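# Seat the held gear on its shaft, meshed with neighbour

## Task

The left gripper begins holding a gear a little above a shaft's upper end. Lower the gear onto that shaft until it sits fully down and aligned with the shaft's axis, with its teeth engaged with the gear next to it. Forcing or jamming the gear counts as failure.

## Robot and tools

Robot: two arms, left_arm and right_arm. Each has six revolute joints and a parallel two-finger gripper. left_arm's base is near (-0.021, +0.255, 0.037) m and right_arm's near (-0.004, -0.242, 0.028) m. The gear starts in the left gripper, so the right arm can normally stay still. A gripper's fingers extend along its own +z axis and separate along its y axis. end_effector_position is the point midway between the finger pads, about 1 cm short of the fingertips. The wrist camera and its cable count as part of the hand if they touch anything.

Frame: every position, pose and offset uses the scene frame. Its origin is at table-top height, halfway between the nominal bases. +x points out over the table, +z up, and +y toward left_arm. The arm names do not tell you which side of an image an arm appears on. Reported poses can be off by a few centimetres, more so at long reach.

execute_actions(actions, cameras): actions is a list of actions. Each action is a table of up to 15 rows, and each row is one control step of 1/30 s. A table shorter than 15 rows repeats its final row until step 15. Every row holds 14 numbers in [-1, 1]: dx, dy, dz, rx, ry, rz and opening for left_arm, then the same seven for right_arm. The six pose numbers are offsets from that arm's Hand target as it stood when the action began. Every row is measured from that starting point, not from the row before it, and each new action restarts from the new Hand target. Scale: 1.0 equals 0.6 m of travel or 180 degrees of turn. rx, ry, rz together form a single rotation vector, turning about the Hand target's position. opening is absolute, not an offset: +1 is fully open (0.094 m) and -1 is shut. Six zeros means no new motion for that arm, although it re-requests its Hand target. Always resend the opening you want, because a 0 there is a real half-open command. An empty actions list just returns state and images. cameras takes names, ["all"] or [].

move(target, speed, blend, opening_speed, grip_force, blocking, cameras): target is one 14-number row laid out as above, or a list of up to 15 such rows. Every row's offsets count from the Hand targets at the start of the move, not from the previous row. speed is the top path speed in m/s, from 0.002 to 2.9 (default 0.25), and turning is limited to twice that figure in rad/s. It can be one value or one per target. blend is a corner radius in m; 0 means stop at that point. opening_speed is the rate of finger change per second on the -1..+1 scale, at least 0.2. grip_force is the pad force limit in newtons, 10 to 50; it stays set once changed. blocking=false returns early while the arm keeps moving. A move lasts at most 10 s. Paths are straight lines and do not avoid obstacles. The result's move: line reports done, off_target, moving, held or fault, and limits=paced or limits=held when clipping or checks stepped in.

wait(seconds 0 to 3600) lets the scene run without sending new commands. stop brakes a running move. zoom_image(camera, region) enlarges part of the latest image from cam_head_left or cam_head_right; region is [x0, y0, x1, y1] in pixels, at most 504 wide and 504 tall. Both images are 896x504 and come from a camera stand behind the arms. read_manual only returns licence text. finished_scene(scene) ends the current scene, given its number, and cannot be undone.

Result lines: end_effector_position (m) and end_effector_quat_wxyz per gripper; Hand target, which is your last commanded pose after clipping and the base for your next offsets; Tool commands; grip_measured, the finger opening on the command scale; Joint positions, whose last value per arm is the opening in metres; Joint torques; Joint velocities, shown as within noise when the arm is still; per-step positions for action calls; and MOTOR HOT or FAULT lines.

Behaviour to expect: each control step limits the commanded orientation to 40 degrees from the measured one. Friction and weight can leave the gripper short, low or tilted, and tiny moves may not happen at all or may go sideways. After every move, check position and orientation, then correct any tilt or missing distance with a new offset.

Cautions: align the gear's bore with the shaft axis first, then descend slowly in small steps. A faster approach, or a target set far past the contact point, presses harder, so overshoot only slightly. If the gear binds, back off upward rather than pushing. Let go only when the gear is seated and at rest, by commanding an opening well above grip_measured. Then lift straight up. Never let the gear drop or fall off the table. Keep the arms apart from each other, steer paths away from an arm's own base, and avoid long stretched-out holds, which heat the motors. Overheating folds the arm away for good.

Each tool is called after ">>>" as name(argument=value, ...) on one line, values as JSON.

## Session

>>> execute_actions(actions=[])

Scene clock: 0.00 s.
left_arm: end_effector_position=(+0.2247, +0.0479, +0.1524) grip_measured=-0.633 end_effector_quat_wxyz=(-0.003, +0.922, +0.388, +0.002) | right_arm: end_effector_position=(+0.3774, -0.2479, +0.4300) grip_measured=+1.000 end_effector_quat_wxyz=(+0.707, +0.005, +0.707, -0.005)
Joint positions: left_arm=[-0.721 1.762 1.484 -1.296 -0.007 1.639 0.017] | right_arm=[0 1.047 1.047 0 0 0 0.094]
Joint velocities: within noise
Joint torques (N m): no reading
Heat: left arm: 50 °C; right arm: 47 °C.
Hand target: left_arm +0.2267, +0.0463, +0.1571; +0.005, +0.922, +0.388, +0.007 | right_arm +0.3753, -0.2478, +0.4413; +0.718, +0.005, +0.696, -0.005
Tool commands: left_gripper/opening=-1.0 right_gripper/opening=+1.0

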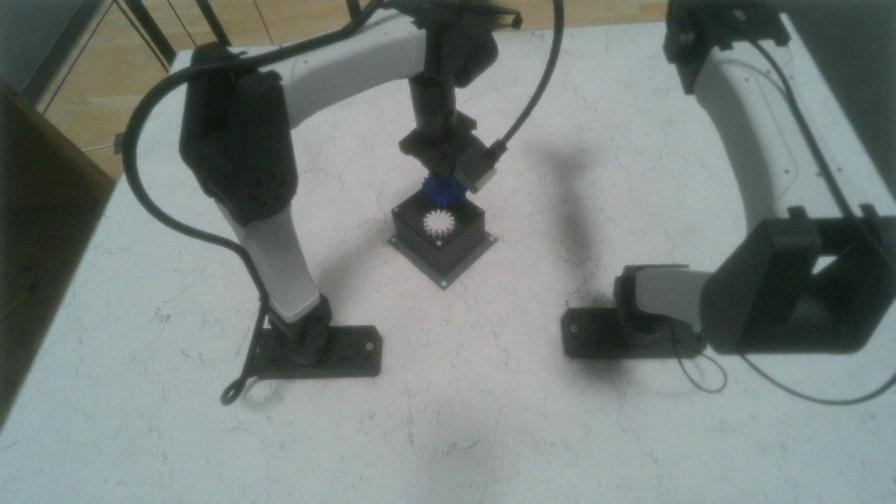

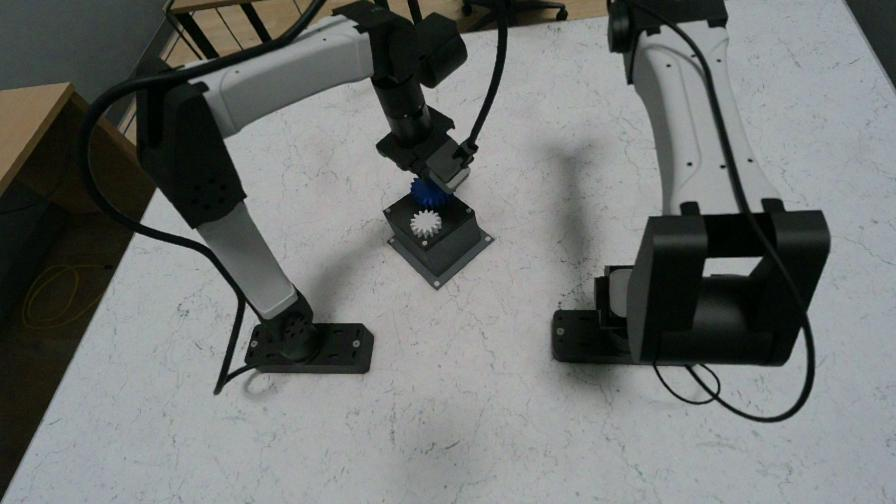

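>>> zoom_image(camera="cam_head_left", region=[390, 130, 500, 260])

>>> zoom_image(camera="cam_head_right", region=[380, 130, 490, 260])

Scaled by 3.877.

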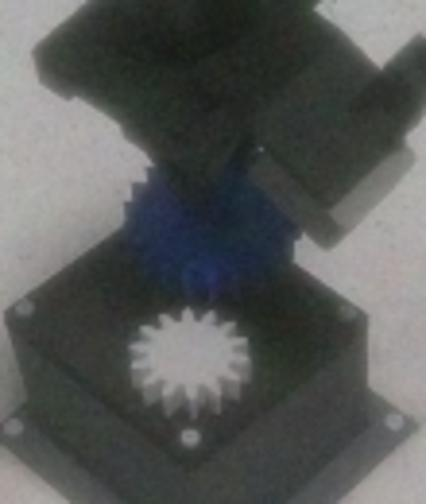

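Scaled by 3.877.

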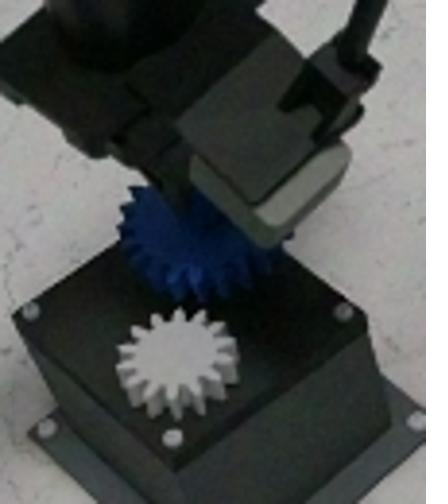

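>>> move(target=[0,0,-0.006,0,0,0,-1,0,0,0,0,0,0,1], speed=0.02)

>>> move(target=[0,0,-0.005,0,0,0,-1,0,0,0,0,0,0,1], speed=0.02, cameras=["all"])

>>> zoom_image(camera="cam_head_left", region=[390, 130, 500, 260])

>>> zoom_image(camera="cam_head_right", region=[380, 130, 490, 260])

Scene clock: 1.90 s.
left_arm: end_effector_position=(+0.2248, +0.0478, +0.1524) grip_measured=-0.633 end_effector_quat_wxyz=(-0.003, +0.922, +0.388, +0.003) | right_arm: end_effector_position=(+0.3774, -0.2479, +0.4300) grip_measured=+1.000 end_effector_quat_wxyz=(+0.707, +0.005, +0.707, -0.005)
Joint positions: left_arm=[-0.721 1.762 1.484 -1.296 -0.007 1.639 0.017] | right_arm=[0 1.047 1.047 0 0 0 0.094]
Joint torques (N m): left_arm=[0.17 -8.92 5.78 0.44 0.02 -0.03] | right_arm=[-0.02 -2.77 8.14 2.21 0.09 -0.02]
Heat: left arm: 49 °C; right arm: 48 °C.
Hand target: left_arm +0.2267, +0.0463, +0.1535; +0.005, +0.922, +0.388, +0.007 | right_arm +0.3753, -0.2478, +0.4413; +0.718, +0.005, +0.696, -0.005
Off the commanded pose: left_arm 0.003 m, 1 deg | right_arm 0.012 m, 2 deg.
move: done

Scene clock: 2.40 s.
left_arm: end_effector_position=(+0.2246, +0.0480, +0.1504) grip_measured=-0.632 end_effector_quat_wxyz=(-0.003, +0.922, +0.388, +0.002) | right_arm: end_effector_position=(+0.3774, -0.2479, +0.4300) grip_measured=+1.000 end_effector_quat_wxyz=(+0.707, +0.005, +0.707, -0.005)
Joint positions: left_arm=[-0.721 1.762 1.476 -1.288 -0.007 1.639 0.017] | right_arm=[0 1.047 1.047 0 0 0 0.094]
Joint torques (N m): left_arm=[0.16 -8.95 5.48 0.53 0.01 -0.04] | right_arm=[0.01 -2.73 8.2 2.21 0.1 -0.02]
Heat: left arm: 49 °C; right arm: 48 °C.
Hand target: left_arm +0.2268, +0.0462, +0.1505; +0.005, +0.922, +0.388, +0.007 | right_arm +0.3753, -0.2478, +0.4413; +0.718, +0.005, +0.696, -0.005
Off the commanded pose: left_arm 0.003 m, 1 deg | right_arm 0.012 m, 2 deg.
move: done

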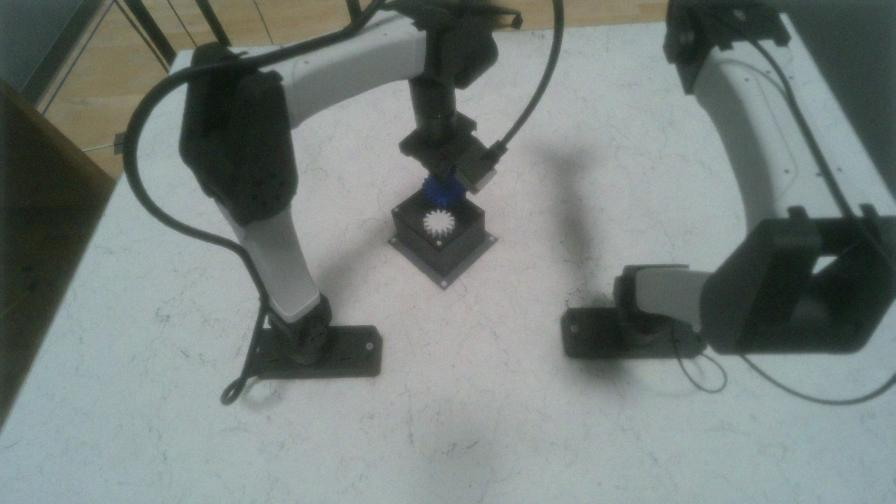

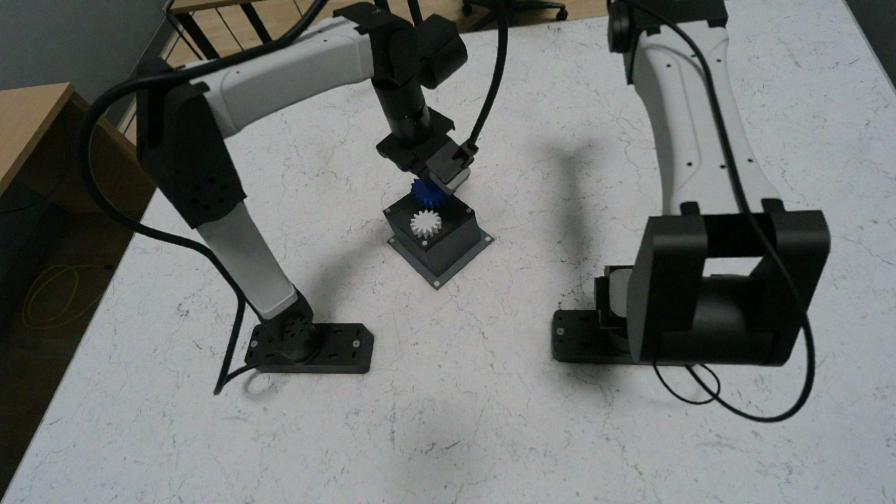

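Scaled by 3.877.

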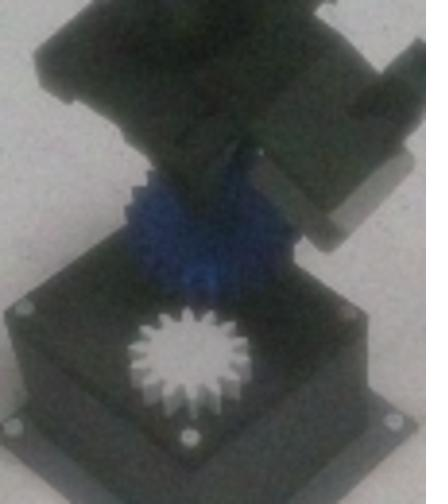

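Scaled by 3.877.

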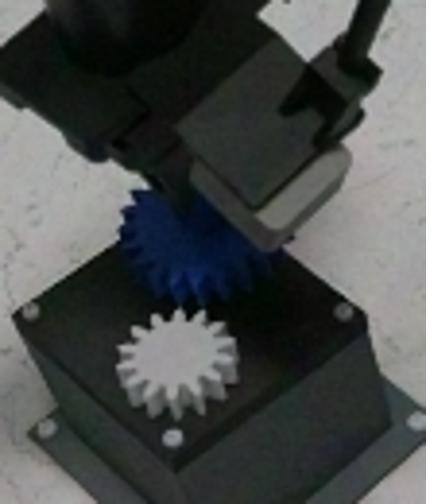

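>>> zoom_image(camera="cam_head_left", region=[418, 165, 472, 219])

>>> zoom_image(camera="cam_head_right", region=[405, 165, 459, 219])

Scaled by 9.333.

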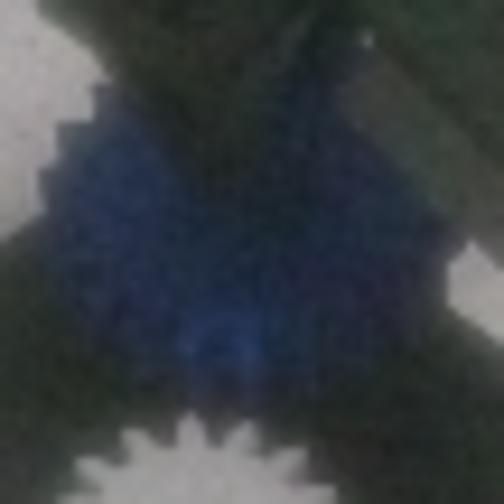

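Scaled by 9.333.

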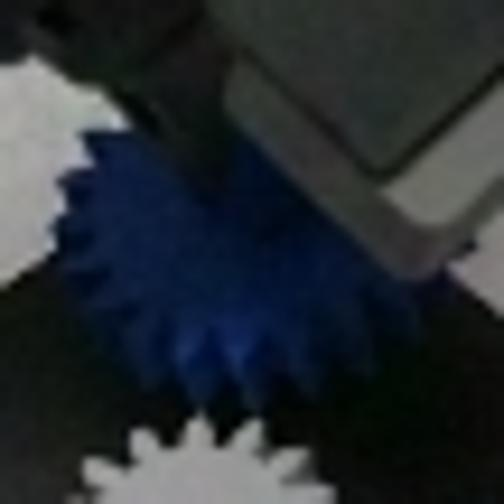

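>>> move(target=[0,0,-0.005,0,0,0,-1,0,0,0,0,0,0,1], speed=0.02)

>>> move(target=[0,0,-0.005,0,0,0,-1,0,0,0,0,0,0,1], speed=0.02)

Scene clock: 7.83 s.
left_arm: end_effector_position=(+0.2246, +0.0480, +0.1502) grip_measured=-0.632 end_effector_quat_wxyz=(-0.003, +0.922, +0.388, +0.002) | right_arm: end_effector_position=(+0.3774, -0.2479, +0.4300) grip_measured=+1.000 end_effector_quat_wxyz=(+0.707, +0.005, +0.707, -0.005)
Joint positions: left_arm=[-0.721 1.762 1.476 -1.288 -0.007 1.639 0.017] | right_arm=[0 1.047 1.047 0 0 0 0.094]
Joint torques (N m): left_arm=[0.16 -8.84 4.46 0.61 0.01 -0.03] | right_arm=[0.02 -2.76 8.17 2.21 0.09 -0.03]
Heat: left arm: 49 °C; right arm: 49 °C.
Hand target: left_arm +0.2267, +0.0462, +0.1475; +0.005, +0.922, +0.388, +0.007 | right_arm +0.3753, -0.2478, +0.4413; +0.718, +0.005, +0.696, -0.005
Off the commanded pose: left_arm 0.004 m, 1 deg | right_arm 0.012 m, 2 deg.
move: done

Scene clock: 8.33 s.
left_arm: end_effector_position=(+0.2244, +0.0481, +0.1502) grip_measured=-0.632 end_effector_quat_wxyz=(-0.001, +0.922, +0.388, +0.004) | right_arm: end_effector_position=(+0.3774, -0.2479, +0.4300) grip_measured=+1.000 end_effector_quat_wxyz=(+0.707, +0.005, +0.707, -0.005)
Joint positions: left_arm=[-0.721 1.756 1.468 -1.281 -0.007 1.639 0.017] | right_arm=[0 1.047 1.047 0 0 0 0.094]
Joint torques (N m): left_arm=[0.17 -8.12 4.21 0.66 0.02 -0.03] | right_arm=[0.02 -2.76 8.17 2.22 0.1 -0.02]
Heat: left arm: 49 °C; right arm: 50 °C.
Hand target: left_arm +0.2267, +0.0463, +0.1447; +0.005, +0.922, +0.388, +0.007 | right_arm +0.3753, -0.2478, +0.4413; +0.718, +0.005, +0.696, -0.005
Off the commanded pose: left_arm 0.006 m, 1 deg | right_arm 0.012 m, 2 deg.
move: done

>>> move(target=[0,0,-0.005,0,0,0,-1,0,0,0,0,0,0,1], speed=0.02)

>>> move(target=[0,0,0.0167,0,0,0,-1,0,0,0,0,0,0,1], speed=0.03)

>>> move(target=[0,0,0.0167,0,0,0,-1,0,0,0,0,0,0,1], speed=0.03)

>>> move(target=[0,0,-0.01,0,0,0,-1,0,0,0,0,0,0,1], speed=0.03)

>>> move(target=[0,0,-0.01,0,0,0,-1,0,0,0,0,0,0,1], speed=0.03)

Scene clock: 10.50 s.
left_arm: end_effector_position=(+0.2243, +0.0482, +0.1502) grip_measured=-0.632 end_effector_quat_wxyz=(+0.002, +0.922, +0.388, +0.005) | right_arm: end_effector_position=(+0.3774, -0.2479, +0.4300) grip_measured=+1.000 end_effector_quat_wxyz=(+0.707, +0.005, +0.707, -0.005)
Joint positions: left_arm=[-0.721 1.75 1.461 -1.274 -0.007 1.639 0.017] | right_arm=[0 1.047 1.047 0 0 0 0.094]
Joint torques (N m): left_arm=[0.14 -7.53 3.82 0.72 0.01 -0.04] | right_arm=[-0.01 -2.77 8.2 2.22 0.09 -0.03]
Heat: left arm: 49 °C; right arm: 50 °C.
Hand target: left_arm +0.2268, +0.0462, +0.1417; +0.005, +0.922, +0.388, +0.007 | right_arm +0.3753, -0.2478, +0.4413; +0.718, +0.005, +0.696, -0.005
Off the commanded pose: left_arm 0.009 m, 0 deg | right_arm 0.012 m, 2 deg.
move: done

Scene clock: 11.07 s.
left_arm: end_effector_position=(+0.2243, +0.0483, +0.1505) grip_measured=-0.632 end_effector_quat_wxyz=(+0.002, +0.922, +0.388, +0.005) | right_arm: end_effector_position=(+0.3774, -0.2479, +0.4300) grip_measured=+1.000 end_effector_quat_wxyz=(+0.707, +0.005, +0.707, -0.005)
Joint positions: left_arm=[-0.721 1.75 1.462 -1.275 -0.007 1.639 0.017] | right_arm=[0 1.047 1.047 0 0 0 0.094]
Joint torques (N m): left_arm=[0.16 -7.73 7.09 0.36 0.02 -0.03] | right_arm=[-0.02 -2.77 8.18 2.21 0.09 -0.02]
Heat: left arm: 49 °C; right arm: 50 °C.
Hand target: left_arm +0.2267, +0.0463, +0.1516; +0.005, +0.922, +0.388, +0.007 | right_arm +0.3753, -0.2478, +0.4413; +0.718, +0.005, +0.696, -0.005
Off the commanded pose: left_arm 0.003 m, 0 deg | right_arm 0.012 m, 2 deg.
move: done

Scene clock: 11.97 s.
left_arm: end_effector_position=(+0.2242, +0.0483, +0.1570) grip_measured=-0.632 end_effector_quat_wxyz=(+0.001, +0.922, +0.388, +0.005) | right_arm: end_effector_position=(+0.3774, -0.2479, +0.4300) grip_measured=+1.000 end_effector_quat_wxyz=(+0.707, +0.005, +0.707, -0.005)
Joint positions: left_arm=[-0.721 1.75 1.487 -1.302 -0.007 1.639 0.017] | right_arm=[0 1.047 1.047 0 0 0 0.094]
Joint torques (N m): left_arm=[0.14 -7.79 8.32 0.27 0.01 -0.03] | right_arm=[0.05 -2.74 8.16 2.21 0.1 -0.03]
Heat: left arm: 48 °C; right arm: 50 °C.
Hand target: left_arm +0.2267, +0.0463, +0.1616; +0.005, +0.922, +0.388, +0.007 | right_arm +0.3753, -0.2478, +0.4413; +0.718, +0.005, +0.696, -0.005
Off the commanded pose: left_arm 0.006 m, 0 deg | right_arm 0.012 m, 2 deg.
move: done

Scene clock: 12.47 s.
left_arm: end_effector_position=(+0.2242, +0.0483, +0.1570) grip_measured=-0.632 end_effector_quat_wxyz=(+0.001, +0.922, +0.388, +0.005) | right_arm: end_effector_position=(+0.3774, -0.2479, +0.4300) grip_measured=+1.000 end_effector_quat_wxyz=(+0.707, +0.005, +0.707, -0.005)
Joint positions: left_arm=[-0.721 1.75 1.487 -1.302 -0.007 1.639 0.017] | right_arm=[0 1.047 1.047 0 0 0 0.094]
Joint torques (N m): left_arm=[0.18 -7.79 6.23 0.46 0.02 -0.03] | right_arm=[0.02 -2.77 8.18 2.21 0.09 -0.02]
Heat: left arm: 48 °C; right arm: 50 °C.
Hand target: left_arm +0.2267, +0.0462, +0.1556; +0.005, +0.922, +0.388, +0.007 | right_arm +0.3753, -0.2478, +0.4413; +0.718, +0.005, +0.696, -0.005
Off the commanded pose: left_arm 0.003 m, 0 deg | right_arm 0.012 m, 2 deg.
move: done

Scene clock: 13.23 s.
left_arm: end_effector_position=(+0.2246, +0.0480, +0.1523) grip_measured=-0.632 end_effector_quat_wxyz=(+0.003, +0.922, +0.388, +0.005) | right_arm: end_effector_position=(+0.3774, -0.2479, +0.4300) grip_measured=+1.000 end_effector_quat_wxyz=(+0.707, +0.005, +0.707, -0.005)
Joint positions: left_arm=[-0.721 1.75 1.469 -1.28 -0.007 1.639 0.017] | right_arm=[0 1.047 1.047 0 0 0 0.094]
Joint torques (N m): left_arm=[0.21 -7.61 5.83 0.49 0.02 -0.04] | right_arm=[0.03 -2.78 8.17 2.21 0.09 -0.03]
Heat: left arm: 48 °C; right arm: 50 °C.
Hand target: left_arm +0.2268, +0.0462, +0.1497; +0.005, +0.922, +0.388, +0.007 | right_arm +0.3753, -0.2478, +0.4413; +0.718, +0.005, +0.696, -0.005
Off the commanded pose: left_arm 0.004 m, 0 deg | right_arm 0.012 m, 2 deg.
move: done

>>> execute_actions(actions=[[[0,0,-0.004,0,0,0,-1,0,0,0,0,0,0,1],[0,0,-0.008,0,0,0,-1,0,0,0,0,0,0,1]],[[0,0.001,0,0,0,0,-1,0,0,0,0,0,0,1],[0,0.002,0,0,0,0,-1,0,0,0,0,0,0,1]],[[0,0.001,0,0,0,0,-1,0,0,0,0,0,0,1],[0,0.002,0,0,0,0,-1,0,0,0,0,0,0,1]],[[0,0.001,0,0,0,0,-1,0,0,0,0,0,0,1],[0,0.002,0,0,0,0,-1,0,0,0,0,0,0,1]],[[0,0.001,0,0,0,0,-1,0,0,0,0,0,0,1],[0,0.002,0,0,0,0,-1,0,0,0,0,0,0,1]],[[0,0.001,0,0,0,0,-1,0,0,0,0,0,0,1],[0,0.002,0,0,0,0,-1,0,0,0,0,0,0,1]]])

Scene clock: 17.77 s.
left_arm: end_effector_position=(+0.2254, +0.0495, +0.1504) grip_measured=-0.632 end_effector_quat_wxyz=(+0.006, +0.920, +0.391, +0.007) | right_arm: end_effector_position=(+0.3774, -0.2479, +0.4300) grip_measured=+1.000 end_effector_quat_wxyz=(+0.707, +0.005, +0.707, -0.005)
Joint positions: left_arm=[-0.715 1.742 1.452 -1.264 -0.007 1.639 0.017] | right_arm=[0 1.047 1.047 0 0 0 0.094]
Joint torques (N m): left_arm=[0.92 -8.09 4.14 0.55 0.01 0.11] | right_arm=[0.02 -2.76 8.17 2.22 0.1 -0.03]
Heat: left arm: 48 °C; right arm: 51 °C.
Hand target: left_arm +0.2267, +0.0523, +0.1448; +0.005, +0.922, +0.388, +0.007 | right_arm +0.3753, -0.2478, +0.4413; +0.718, +0.005, +0.696, -0.005
Off the commanded pose: left_arm 0.006 m, 0 deg | right_arm 0.012 m, 2 deg.
Step readings (end_effector_position of left_arm | right_arm):
0: (+0.2247, +0.0479, +0.1523) | (+0.3774, -0.2479, +0.4300)
1: (+0.2247, +0.0479, +0.1523) | (+0.3774, -0.2479, +0.4300)
2: (+0.2248, +0.0478, +0.1520) | (+0.3774, -0.2479, +0.4300)
4: (+0.2248, +0.0478, +0.1506) | (+0.3774, -0.2479, +0.4300)
8: (+0.2246, +0.0479, +0.1504) | (+0.3774, -0.2479, +0.4300)
15: (+0.2246, +0.0479, +0.1504) | (+0.3774, -0.2479, +0.4300)
16: (+0.2246, +0.0479, +0.1504) | (+0.3774, -0.2479, +0.4300)
17: (+0.2246, +0.0479, +0.1504) | (+0.3774, -0.2479, +0.4300)
19: (+0.2246, +0.0479, +0.1504) | (+0.3774, -0.2479, +0.4300)
23: (+0.2246, +0.0479, +0.1504) | (+0.3774, -0.2479, +0.4300)
30: (+0.2246, +0.0479, +0.1504) | (+0.3774, -0.2479, +0.4300)
31: (+0.2246, +0.0479, +0.1504) | (+0.3774, -0.2479, +0.4300)
32: (+0.2246, +0.0479, +0.1504) | (+0.3774, -0.2479, +0.4300)
34: (+0.2246, +0.0479, +0.1504) | (+0.3774, -0.2479, +0.4300)
38: (+0.2246, +0.0480, +0.1503) | (+0.3774, -0.2479, +0.4300)
45: (+0.2246, +0.0480, +0.1503) | (+0.3774, -0.2479, +0.4300)
46: (+0.2246, +0.0480, +0.1503) | (+0.3774, -0.2479, +0.4300)
47: (+0.2246, +0.0480, +0.1503) | (+0.3774, -0.2479, +0.4300)
49: (+0.2250, +0.0484, +0.1503) | (+0.3774, -0.2479, +0.4300)
53: (+0.2253, +0.0487, +0.1503) | (+0.3774, -0.2479, +0.4300)
60: (+0.2253, +0.0487, +0.1503) | (+0.3774, -0.2479, +0.4300)
61: (+0.2253, +0.0487, +0.1503) | (+0.3774, -0.2479, +0.4300)
62: (+0.2253, +0.0487, +0.1503) | (+0.3774, -0.2479, +0.4300)
64: (+0.2252, +0.0489, +0.1504) | (+0.3774, -0.2479, +0.4300)
68: (+0.2252, +0.0489, +0.1505) | (+0.3774, -0.2479, +0.4300)
75: (+0.2252, +0.0489, +0.1504) | (+0.3774, -0.2479, +0.4300)
76: (+0.2252, +0.0489, +0.1505) | (+0.3774, -0.2479, +0.4300)
77: (+0.2251, +0.0490, +0.1504) | (+0.3774, -0.2479, +0.4300)
79: (+0.2252, +0.0491, +0.1505) | (+0.3774, -0.2479, +0.4300)
83: (+0.2255, +0.0494, +0.1505) | (+0.3774, -0.2479, +0.4300)
90: (+0.2254, +0.0495, +0.1504) | (+0.3774, -0.2479, +0.4300)

>>> execute_actions(actions=[[[0,0.001,0,0,0,0,-1,0,0,0,0,0,0,1],[0,0.002,0,0,0,0,-1,0,0,0,0,0,0,1]],[[0,0.001,0,0,0,0,-1,0,0,0,0,0,0,1],[0,0.002,0,0,0,0,-1,0,0,0,0,0,0,1]],[[0,0.001,0,0,0,0,-1,0,0,0,0,0,0,1],[0,0.002,0,0,0,0,-1,0,0,0,0,0,0,1]],[[0,0.001,0,0,0,0,-1,0,0,0,0,0,0,1],[0,0.002,0,0,0,0,-1,0,0,0,0,0,0,1]],[[0,0.001,0,0,0,0,-1,0,0,0,0,0,0,1],[0,0.002,0,0,0,0,-1,0,0,0,0,0,0,1]]], cameras=["all"])

>>> zoom_image(camera="cam_head_left", region=[390, 130, 500, 260])

>>> zoom_image(camera="cam_head_right", region=[380, 130, 490, 260])

Scene clock: 21.07 s.
left_arm: end_effector_position=(+0.2259, +0.0512, +0.1509) grip_measured=-0.632 end_effector_quat_wxyz=(+0.015, +0.920, +0.391, +0.003) | right_arm: end_effector_position=(+0.3774, -0.2479, +0.4300) grip_measured=+1.000 end_effector_quat_wxyz=(+0.707, +0.005, +0.707, -0.005)
Joint positions: left_arm=[-0.702 1.727 1.436 -1.251 0.008 1.651 0.017] | right_arm=[0 1.047 1.047 0 0 0 0.094]
Joint torques (N m): left_arm=[1.06 -7.95 4.1 0.46 -0.11 0.12] | right_arm=[0.01 -2.78 8.18 2.21 0.1 -0.02]
Heat: left arm: 48 °C; right arm: 51 °C.
Hand target: left_arm +0.2268, +0.0582, +0.1449; +0.005, +0.922, +0.388, +0.007 | right_arm +0.3753, -0.2478, +0.4413; +0.718, +0.005, +0.696, -0.005
Off the commanded pose: left_arm 0.009 m, 1 deg | right_arm 0.012 m, 2 deg.
Step readings (end_effector_position of left_arm | right_arm):
0: (+0.2254, +0.0495, +0.1504) | (+0.3774, -0.2479, +0.4300)
1: (+0.2254, +0.0495, +0.1504) | (+0.3774, -0.2479, +0.4300)
2: (+0.2254, +0.0495, +0.1504) | (+0.3774, -0.2479, +0.4300)
4: (+0.2254, +0.0495, +0.1504) | (+0.3774, -0.2479, +0.4300)
8: (+0.2256, +0.0497, +0.1505) | (+0.3774, -0.2479, +0.4300)
15: (+0.2255, +0.0497, +0.1506) | (+0.3774, -0.2479, +0.4300)
16: (+0.2255, +0.0497, +0.1506) | (+0.3774, -0.2479, +0.4300)
17: (+0.2255, +0.0497, +0.1505) | (+0.3774, -0.2479, +0.4300)
19: (+0.2255, +0.0497, +0.1507) | (+0.3774, -0.2479, +0.4300)
23: (+0.2255, +0.0499, +0.1506) | (+0.3774, -0.2479, +0.4300)
30: (+0.2255, +0.0499, +0.1506) | (+0.3774, -0.2479, +0.4300)
31: (+0.2255, +0.0499, +0.1506) | (+0.3774, -0.2479, +0.4300)
32: (+0.2255, +0.0499, +0.1506) | (+0.3774, -0.2479, +0.4300)
34: (+0.2255, +0.0500, +0.1506) | (+0.3774, -0.2479, +0.4300)
38: (+0.2255, +0.0500, +0.1507) | (+0.3774, -0.2479, +0.4300)
45: (+0.2256, +0.0500, +0.1508) | (+0.3774, -0.2479, +0.4300)
46: (+0.2256, +0.0500, +0.1508) | (+0.3774, -0.2479, +0.4300)
47: (+0.2255, +0.0501, +0.1507) | (+0.3774, -0.2479, +0.4300)
49: (+0.2255, +0.0502, +0.1508) | (+0.3774, -0.2479, +0.4300)
53: (+0.2255, +0.0502, +0.1508) | (+0.3774, -0.2479, +0.4300)
60: (+0.2256, +0.0502, +0.1508) | (+0.3774, -0.2479, +0.4300)
61: (+0.2256, +0.0502, +0.1508) | (+0.3774, -0.2479, +0.4300)
62: (+0.2255, +0.0503, +0.1508) | (+0.3774, -0.2479, +0.4300)
64: (+0.2255, +0.0503, +0.1508) | (+0.3774, -0.2479, +0.4300)
68: (+0.2258, +0.0511, +0.1507) | (+0.3774, -0.2479, +0.4300)
75: (+0.2259, +0.0512, +0.1509) | (+0.3774, -0.2479, +0.4300)

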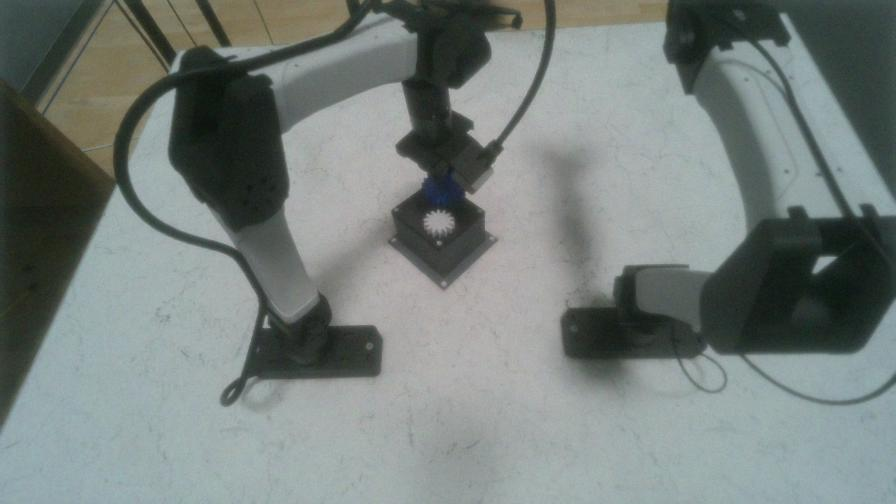

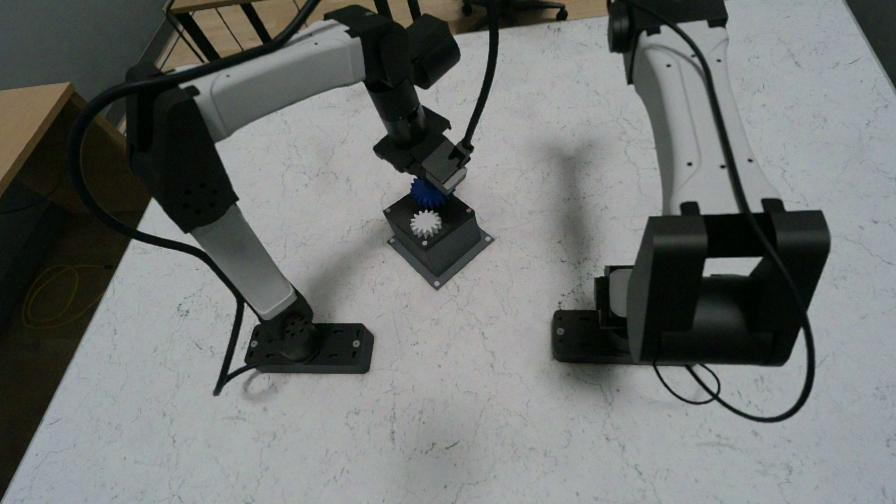

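Scaled by 3.877.

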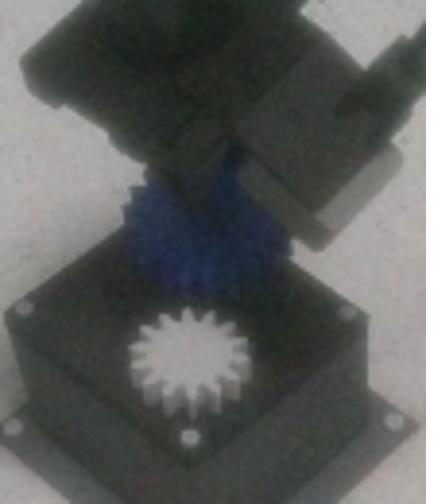

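Scaled by 3.877.

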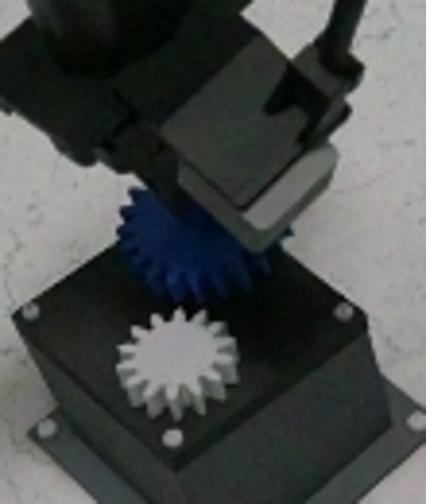

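>>> zoom_image(camera="cam_head_left", region=[418, 165, 472, 219])

>>> zoom_image(camera="cam_head_right", region=[405, 165, 459, 219])

Scaled by 9.333.

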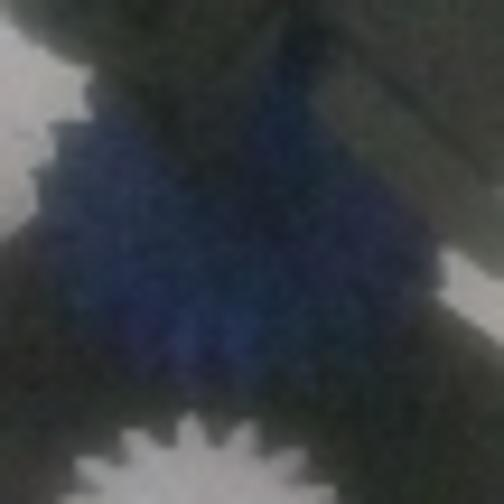

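Scaled by 9.333.

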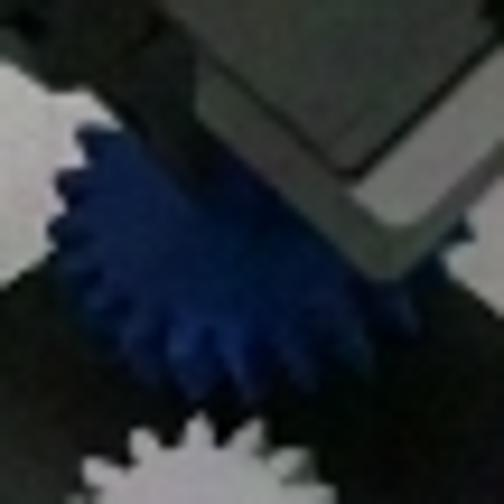

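>>> move(target=[0,-0.02,0.015,0,0,0,-1,0,0,0,0,0,0,1], speed=0.03)

>>> move(target=[0,0,0.015,0,0,0,-1,0,0,0,0,0,0,1], speed=0.03, cameras=["all"])

>>> zoom_image(camera="cam_head_left", region=[418, 165, 472, 219])

>>> zoom_image(camera="cam_head_right", region=[405, 165, 459, 219])

Scene clock: 24.53 s.
left_arm: end_effector_position=(+0.2246, +0.0491, +0.1515) grip_measured=-0.632 end_effector_quat_wxyz=(+0.006, +0.921, +0.388, +0.004) | right_arm: end_effector_position=(+0.3774, -0.2479, +0.4300) grip_measured=+1.000 end_effector_quat_wxyz=(+0.707, +0.005, +0.707, -0.005)
Joint positions: left_arm=[-0.715 1.742 1.457 -1.271 -0.002 1.644 0.017] | right_arm=[0 1.047 1.047 0 0 0 0.094]
Joint torques (N m): left_arm=[-0.28 -7.04 8.39 0.26 -0.03 -0.09] | right_arm=[0.01 -2.77 8.16 2.22 0.09 -0.03]
Heat: left arm: 47 °C; right arm: 51 °C.
Hand target: left_arm +0.2267, +0.0463, +0.1538; +0.005, +0.922, +0.388, +0.007 | right_arm +0.3753, -0.2478, +0.4413; +0.718, +0.005, +0.696, -0.005
Off the commanded pose: left_arm 0.004 m, 0 deg | right_arm 0.012 m, 2 deg.
move: done

Scene clock: 25.43 s.
left_arm: end_effector_position=(+0.2247, +0.0491, +0.1604) grip_measured=-0.632 end_effector_quat_wxyz=(+0.006, +0.921, +0.388, +0.004) | right_arm: end_effector_position=(+0.3774, -0.2479, +0.4300) grip_measured=+1.000 end_effector_quat_wxyz=(+0.707, +0.005, +0.707, -0.005)
Joint positions: left_arm=[-0.715 1.742 1.492 -1.307 -0.002 1.644 0.017] | right_arm=[0 1.047 1.047 0 0 0 0.094]
Joint torques (N m): left_arm=[-0.25 -7.06 8.34 0.21 -0.04 -0.08] | right_arm=[0.01 -2.77 8.18 2.21 0.1 -0.03]
Heat: left arm: 47 °C; right arm: 51 °C.
Hand target: left_arm +0.2267, +0.0463, +0.1628; +0.005, +0.922, +0.388, +0.007 | right_arm +0.3753, -0.2478, +0.4413; +0.718, +0.005, +0.696, -0.005
Off the commanded pose: left_arm 0.004 m, 0 deg | right_arm 0.012 m, 2 deg.
move: done

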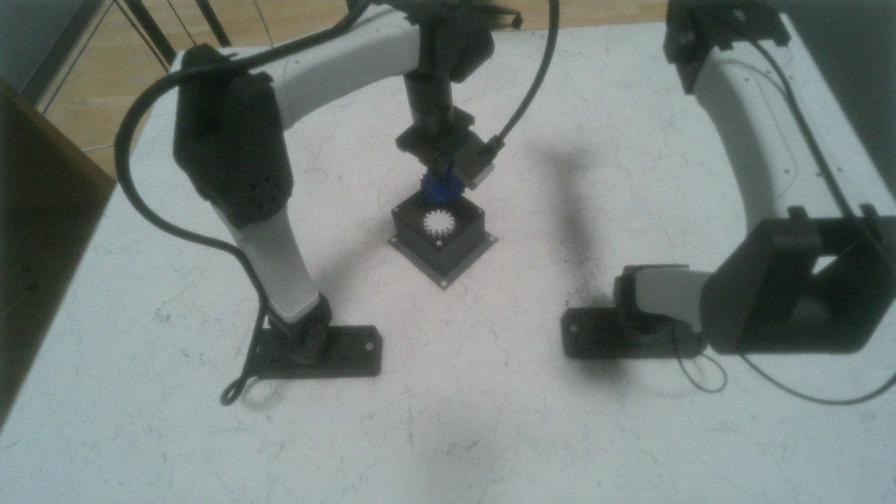

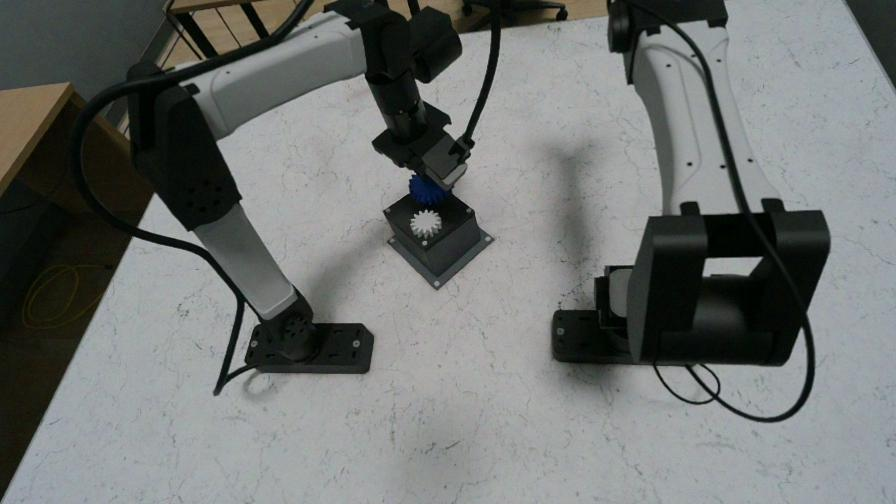

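Scaled by 9.333.

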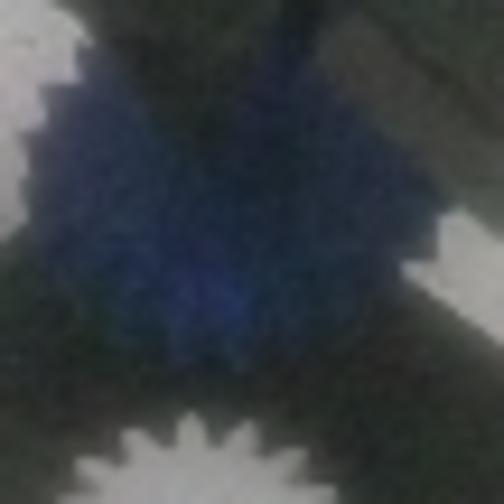

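Scaled by 9.333.

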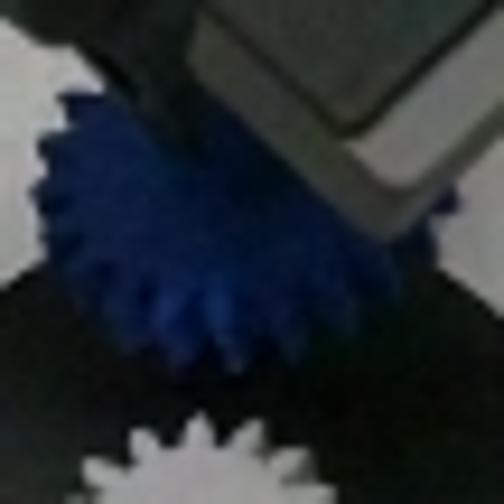

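>>> execute_actions(actions=[[[0,-0.002,-0.005,0,0,0,-1,0,0,0,0,0,0,1],[0,-0.0067,-0.011,0,0,0,-1,0,0,0,0,0,0,1]],[[0,0,-0.005,0,0,0,-1,0,0,0,0,0,0,1],[0,0,-0.01,0,0,0,-1,0,0,0,0,0,0,1]],[[0,0,-0.004,0,0,0,-1,0,0,0,0,0,0,1],[0,0,-0.008,0,0,0,-1,0,0,0,0,0,0,1]]])

>>> execute_actions(actions=[[[0,-0.002,0,0,0,0,-1,0,0,0,0,0,0,1]],[[0,-0.002,0,0,0,0,-1,0,0,0,0,0,0,1]],[[0,-0.002,0,0,0,0,-1,0,0,0,0,0,0,1]],[[0,-0.002,0,0,0,0,-1,0,0,0,0,0,0,1]],[[0,-0.002,0,0,0,0,-1,0,0,0,0,0,0,1]]])

Scene clock: 30.23 s.
left_arm: end_effector_position=(+0.2244, +0.0454, +0.1509) grip_measured=-0.632 end_effector_quat_wxyz=(+0.005, +0.921, +0.388, +0.004) | right_arm: end_effector_position=(+0.3774, -0.2479, +0.4300) grip_measured=+1.000 end_effector_quat_wxyz=(+0.707, +0.005, +0.707, -0.005)
Joint positions: left_arm=[-0.725 1.753 1.467 -1.273 -0.003 1.635 0.017] | right_arm=[0 1.047 1.047 0 0 0 0.094]
Joint torques (N m): left_arm=[-0.24 -7.01 5.59 0.57 -0.04 -0.07] | right_arm=[0.01 -2.77 8.14 2.21 0.09 -0.03]
Heat: left arm: 47 °C; right arm: 51 °C.
Hand target: left_arm +0.2268, +0.0422, +0.1455; +0.005, +0.922, +0.388, +0.007 | right_arm +0.3753, -0.2478, +0.4413; +0.718, +0.005, +0.696, -0.005
Off the commanded pose: left_arm 0.007 m, 0 deg | right_arm 0.012 m, 2 deg.
Step readings (end_effector_position of left_arm | right_arm):
0: (+0.2246, +0.0491, +0.1604) | (+0.3774, -0.2479, +0.4300)
1: (+0.2246, +0.0491, +0.1604) | (+0.3774, -0.2479, +0.4300)
2: (+0.2246, +0.0491, +0.1604) | (+0.3774, -0.2479, +0.4300)
4: (+0.2241, +0.0484, +0.1596) | (+0.3774, -0.2479, +0.4300)
8: (+0.2229, +0.0468, +0.1573) | (+0.3774, -0.2479, +0.4300)
15: (+0.2228, +0.0466, +0.1571) | (+0.3774, -0.2479, +0.4300)
16: (+0.2228, +0.0466, +0.1571) | (+0.3774, -0.2479, +0.4300)
17: (+0.2229, +0.0465, +0.1571) | (+0.3774, -0.2479, +0.4300)
19: (+0.2238, +0.0458, +0.1567) | (+0.3774, -0.2479, +0.4300)
23: (+0.2241, +0.0455, +0.1550) | (+0.3774, -0.2479, +0.4300)
30: (+0.2249, +0.0448, +0.1548) | (+0.3774, -0.2479, +0.4300)
31: (+0.2250, +0.0447, +0.1548) | (+0.3774, -0.2479, +0.4300)
32: (+0.2251, +0.0447, +0.1545) | (+0.3774, -0.2479, +0.4300)
34: (+0.2249, +0.0448, +0.1527) | (+0.3774, -0.2479, +0.4300)
38: (+0.2244, +0.0453, +0.1509) | (+0.3774, -0.2479, +0.4300)
45: (+0.2244, +0.0454, +0.1509) | (+0.3774, -0.2479, +0.4300)

Scene clock: 32.93 s.
left_arm: end_effector_position=(+0.2231, +0.0439, +0.1505) grip_measured=-0.632 end_effector_quat_wxyz=(+0.002, +0.921, +0.389, +0.009) | right_arm: end_effector_position=(+0.3774, -0.2479, +0.4300) grip_measured=+1.000 end_effector_quat_wxyz=(+0.707, +0.005, +0.707, -0.005)
Joint positions: left_arm=[-0.737 1.754 1.467 -1.273 -0.014 1.622 0.017] | right_arm=[0 1.047 1.047 0 0 0 0.094]
Joint torques (N m): left_arm=[-0.43 -5.78 7.3 0.52 0.08 -0.09] | right_arm=[0.03 -2.76 8.17 2.21 0.1 -0.02]
Heat: left arm: 46 °C; right arm: 51 °C.
Hand target: left_arm +0.2267, +0.0362, +0.1454; +0.005, +0.922, +0.388, +0.007 | right_arm +0.3753, -0.2478, +0.4413; +0.718, +0.005, +0.696, -0.005
Off the commanded pose: left_arm 0.010 m, 0 deg | right_arm 0.012 m, 2 deg.
Step readings (end_effector_position of left_arm | right_arm):
0: (+0.2244, +0.0454, +0.1509) | (+0.3774, -0.2479, +0.4300)
1: (+0.2244, +0.0454, +0.1509) | (+0.3774, -0.2479, +0.4300)
2: (+0.2244, +0.0454, +0.1509) | (+0.3774, -0.2479, +0.4300)
4: (+0.2241, +0.0450, +0.1509) | (+0.3774, -0.2479, +0.4300)
8: (+0.2239, +0.0447, +0.1509) | (+0.3774, -0.2479, +0.4300)
15: (+0.2239, +0.0447, +0.1509) | (+0.3774, -0.2479, +0.4300)
16: (+0.2239, +0.0447, +0.1509) | (+0.3774, -0.2479, +0.4300)
17: (+0.2237, +0.0446, +0.1509) | (+0.3774, -0.2479, +0.4300)
19: (+0.2235, +0.0443, +0.1509) | (+0.3774, -0.2479, +0.4300)
23: (+0.2235, +0.0443, +0.1509) | (+0.3774, -0.2479, +0.4300)
30: (+0.2235, +0.0443, +0.1509) | (+0.3774, -0.2479, +0.4300)
31: (+0.2235, +0.0443, +0.1509) | (+0.3774, -0.2479, +0.4300)
32: (+0.2235, +0.0443, +0.1507) | (+0.3774, -0.2479, +0.4300)
34: (+0.2234, +0.0442, +0.1507) | (+0.3774, -0.2479, +0.4300)
38: (+0.2233, +0.0441, +0.1507) | (+0.3774, -0.2479, +0.4300)
45: (+0.2233, +0.0441, +0.1507) | (+0.3774, -0.2479, +0.4300)
46: (+0.2233, +0.0441, +0.1507) | (+0.3774, -0.2479, +0.4300)
47: (+0.2234, +0.0442, +0.1507) | (+0.3774, -0.2479, +0.4300)
49: (+0.2233, +0.0441, +0.1506) | (+0.3774, -0.2479, +0.4300)
53: (+0.2232, +0.0440, +0.1505) | (+0.3774, -0.2479, +0.4300)
60: (+0.2233, +0.0441, +0.1505) | (+0.3774, -0.2479, +0.4300)
61: (+0.2233, +0.0441, +0.1505) | (+0.3774, -0.2479, +0.4300)
62: (+0.2233, +0.0441, +0.1505) | (+0.3774, -0.2479, +0.4300)
64: (+0.2232, +0.0440, +0.1505) | (+0.3774, -0.2479, +0.4300)
68: (+0.2231, +0.0439, +0.1505) | (+0.3774, -0.2479, +0.4300)
75: (+0.2231, +0.0439, +0.1505) | (+0.3774, -0.2479, +0.4300)

>>> move(target=[[0,0.01,0.12,0,0,0,-1,0,0,0,0,0,0,1],[0.17,0.12,0.15,0,0,0,-1,0,0,0,0,0,0,1]], speed=0.15, cameras=["all"])

>>> zoom_image(camera="cam_head_left", region=[380, 150, 500, 290])

>>> zoom_image(camera="cam_head_right", region=[380, 150, 500, 290])

Scene clock: 36.43 s.
left_arm: end_effector_position=(+0.3273, +0.1110, +0.2340) grip_measured=-0.632 end_effector_quat_wxyz=(+0.034, +0.917, +0.395, +0.042) | right_arm: end_effector_position=(+0.3774, -0.2479, +0.4300) grip_measured=+1.000 end_effector_quat_wxyz=(+0.707, +0.005, +0.707, -0.005)
Joint positions: left_arm=[-0.414 1.927 2.019 -1.556 -0.012 1.93 0.017] | right_arm=[0 1.047 1.047 0 0 0 0.094]
Joint torques (N m): left_arm=[0.13 -8.32 8.02 0.43 0.11 0.12] | right_arm=[0.01 -2.76 8.2 2.21 0.1 -0.03]
Heat: left arm: 46 °C; right arm: 51 °C.
Hand target: left_arm +0.3288, +0.1084, +0.2354; +0.005, +0.922, +0.388, +0.007 | right_arm +0.3753, -0.2478, +0.4413; +0.718, +0.005, +0.696, -0.005
Off the commanded pose: left_arm 0.003 m, 5 deg | right_arm 0.012 m, 2 deg.
joint sent to its limit (left arm) — joint 4 (wrist pitch), lower limit. The joint targets are off in orientation, not in position.
move: off_target (left_arm)

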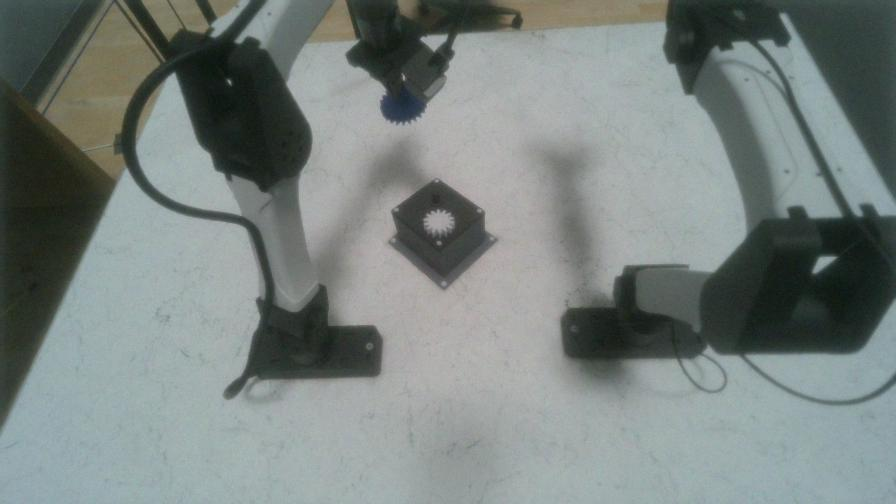

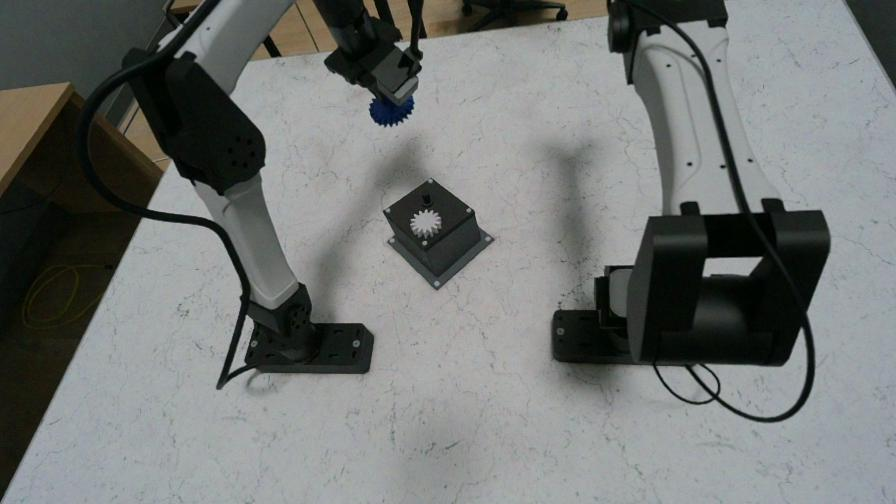

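Scaled by 3.600.

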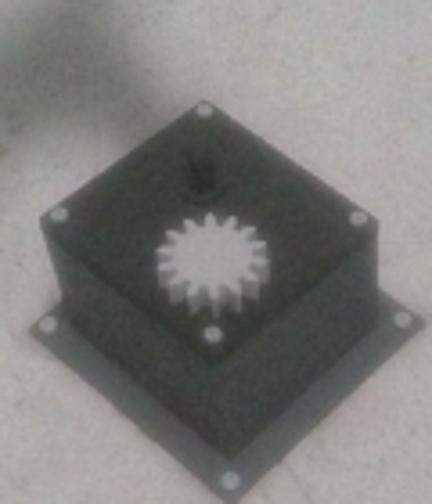

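Scaled by 3.600.

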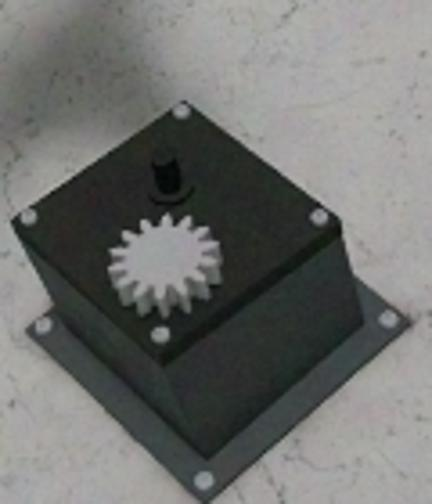

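>>> zoom_image(camera="cam_head_left", region=[365, 60, 445, 140])

>>> zoom_image(camera="cam_head_right", region=[350, 60, 430, 140])

Scaled by 6.300.

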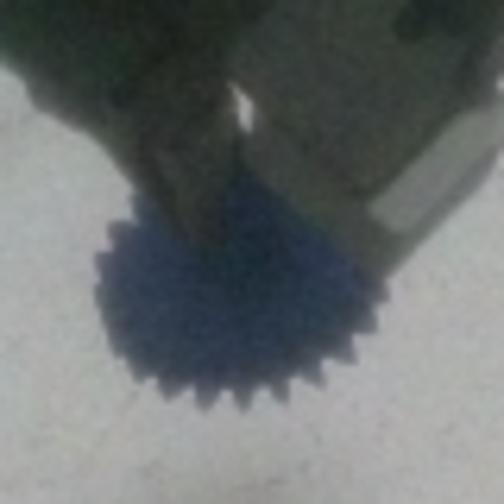

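Scaled by 6.300.

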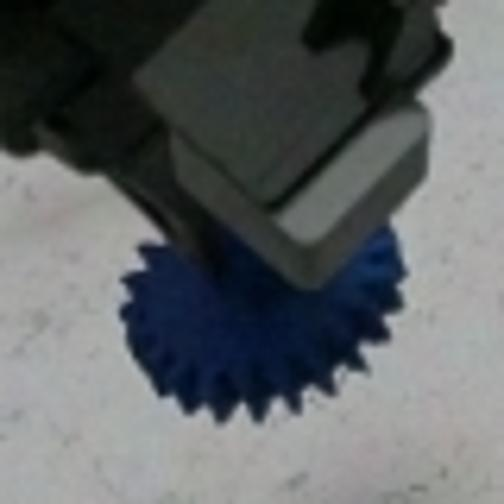

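>>> move(target=[[-0.1755,-0.0765,-0.04,0,0,0,-1,0,0,0,0,0,0,1],[-0.1755,-0.0765,-0.1173,0,0,0,-1,0,0,0,0,0,0,1]], speed=[0.15,0.06], cameras=["all"])

>>> zoom_image(camera="cam_head_left", region=[400, 150, 480, 230])

>>> zoom_image(camera="cam_head_right", region=[390, 150, 470, 230])

Scene clock: 43.63 s.
left_arm: end_effector_position=(+0.2226, +0.0651, +0.1575) grip_measured=-0.632 end_effector_quat_wxyz=(-0.013, +0.922, +0.387, -0.002) | right_arm: end_effector_position=(+0.3774, -0.2479, +0.4300) grip_measured=+1.000 end_effector_quat_wxyz=(+0.707, +0.005, +0.707, -0.005)
Joint positions: left_arm=[-0.684 1.735 1.472 -1.333 -0.01 1.677 0.017] | right_arm=[0 1.047 1.047 0 0 0 0.094]
Joint torques (N m): left_arm=[-0.08 -10.66 5.72 0.46 0.05 -0.08] | right_arm=[0.02 -2.76 8.18 2.21 0.09 -0.02]
Heat: left arm: 45 °C; right arm: 51 °C.
Hand target: left_arm +0.2235, +0.0624, +0.1651; +0.005, +0.922, +0.388, +0.007 | right_arm +0.3753, -0.2478, +0.4413; +0.718, +0.005, +0.696, -0.005
Off the commanded pose: left_arm 0.008 m, 2 deg | right_arm 0.012 m, 2 deg.
move: done

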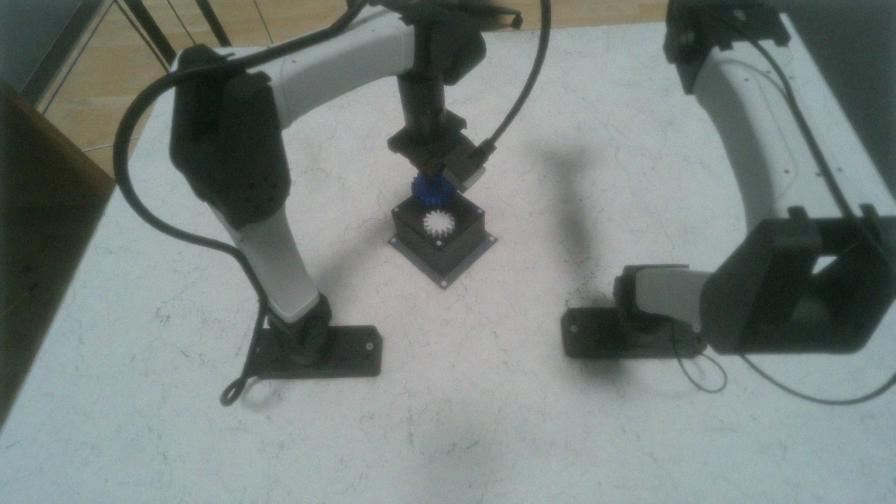

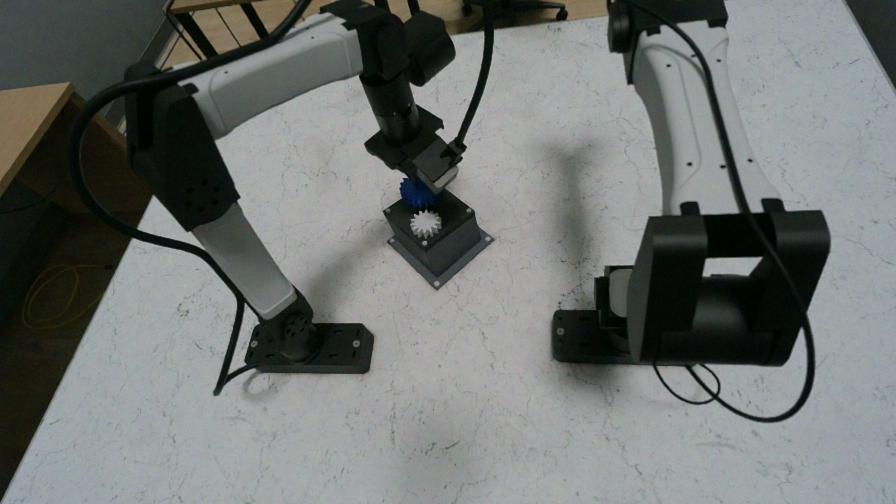

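Scaled by 6.300.

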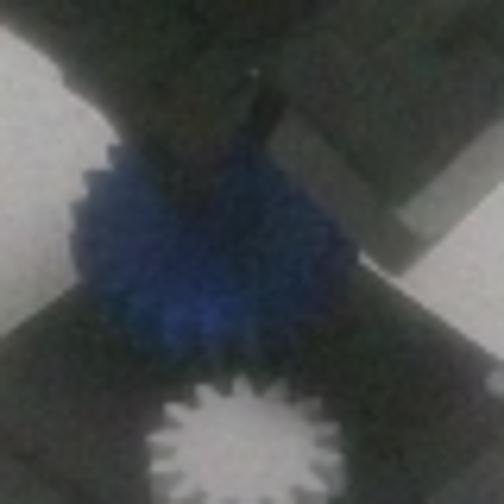

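Scaled by 6.300.

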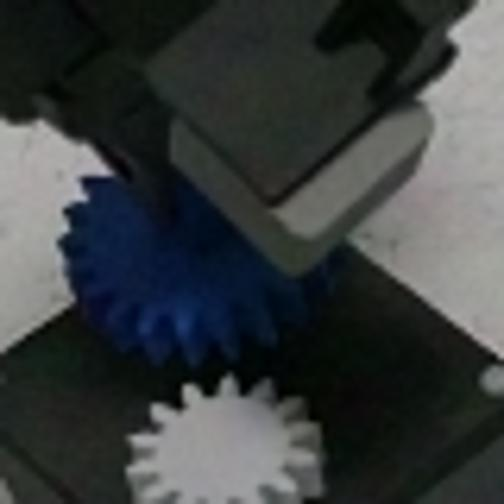

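>>> execute_actions(actions=[[[0.001,-0.0005,-0.002,0,0,0,-1,0,0,0,0,0,0,1],[0.002,-0.001,-0.004,0,0,0,-1,0,0,0,0,0,0,1]],[[0,0,-0.002,0,0,0,-1,0,0,0,0,0,0,1],[0,0,-0.005,0,0,0,-1,0,0,0,0,0,0,1]],[[0,0,-0.002,0,0,0,-1,0,0,0,0,0,0,1],[0,0,-0.005,0,0,0,-1,0,0,0,0,0,0,1]],[[0,0,-0.002,0,0,0,-1,0,0,0,0,0,0,1],[0,0,-0.005,0,0,0,-1,0,0,0,0,0,0,1]]])

Scene clock: 47.10 s.
left_arm: end_effector_position=(+0.2230, +0.0647, +0.1506) grip_measured=-0.632 end_effector_quat_wxyz=(-0.010, +0.922, +0.387, +0.000) | right_arm: end_effector_position=(+0.3774, -0.2479, +0.4300) grip_measured=+1.000 end_effector_quat_wxyz=(+0.707, +0.005, +0.707, -0.005)
Joint positions: left_arm=[-0.684 1.73 1.439 -1.296 -0.01 1.677 0.017] | right_arm=[0 1.047 1.047 0 0 0 0.094]
Joint torques (N m): left_arm=[-0.01 -9.61 5.27 0.51 0.06 -0.06] | right_arm=[0.03 -2.76 8.18 2.22 0.1 -0.03]
Heat: left arm: 45 °C; right arm: 51 °C.
Hand target: left_arm +0.2247, +0.0618, +0.1537; +0.005, +0.922, +0.388, +0.007 | right_arm +0.3753, -0.2478, +0.4413; +0.718, +0.005, +0.696, -0.005
Off the commanded pose: left_arm 0.004 m, 2 deg | right_arm 0.012 m, 2 deg.
Step readings (end_effector_position of left_arm | right_arm):
0: (+0.2227, +0.0650, +0.1575) | (+0.3774, -0.2479, +0.4300)
1: (+0.2227, +0.0650, +0.1575) | (+0.3774, -0.2479, +0.4300)
2: (+0.2228, +0.0649, +0.1575) | (+0.3774, -0.2479, +0.4300)
4: (+0.2232, +0.0646, +0.1575) | (+0.3774, -0.2479, +0.4300)
8: (+0.2239, +0.0641, +0.1575) | (+0.3774, -0.2479, +0.4300)
15: (+0.2243, +0.0637, +0.1575) | (+0.3774, -0.2479, +0.4300)
16: (+0.2243, +0.0638, +0.1573) | (+0.3774, -0.2479, +0.4300)
17: (+0.2242, +0.0638, +0.1569) | (+0.3774, -0.2479, +0.4300)
19: (+0.2235, +0.0643, +0.1552) | (+0.3774, -0.2479, +0.4300)
23: (+0.2227, +0.0650, +0.1536) | (+0.3774, -0.2479, +0.4300)
30: (+0.2234, +0.0645, +0.1535) | (+0.3774, -0.2479, +0.4300)
31: (+0.2234, +0.0645, +0.1535) | (+0.3774, -0.2479, +0.4300)
32: (+0.2234, +0.0644, +0.1534) | (+0.3774, -0.2479, +0.4300)
34: (+0.2235, +0.0644, +0.1523) | (+0.3774, -0.2479, +0.4300)
38: (+0.2227, +0.0650, +0.1507) | (+0.3774, -0.2479, +0.4300)
45: (+0.2230, +0.0647, +0.1506) | (+0.3774, -0.2479, +0.4300)
46: (+0.2230, +0.0647, +0.1506) | (+0.3774, -0.2479, +0.4300)
47: (+0.2231, +0.0647, +0.1506) | (+0.3774, -0.2479, +0.4300)
49: (+0.2231, +0.0647, +0.1506) | (+0.3774, -0.2479, +0.4300)
53: (+0.2231, +0.0647, +0.1506) | (+0.3774, -0.2479, +0.4300)
60: (+0.2230, +0.0647, +0.1506) | (+0.3774, -0.2479, +0.4300)


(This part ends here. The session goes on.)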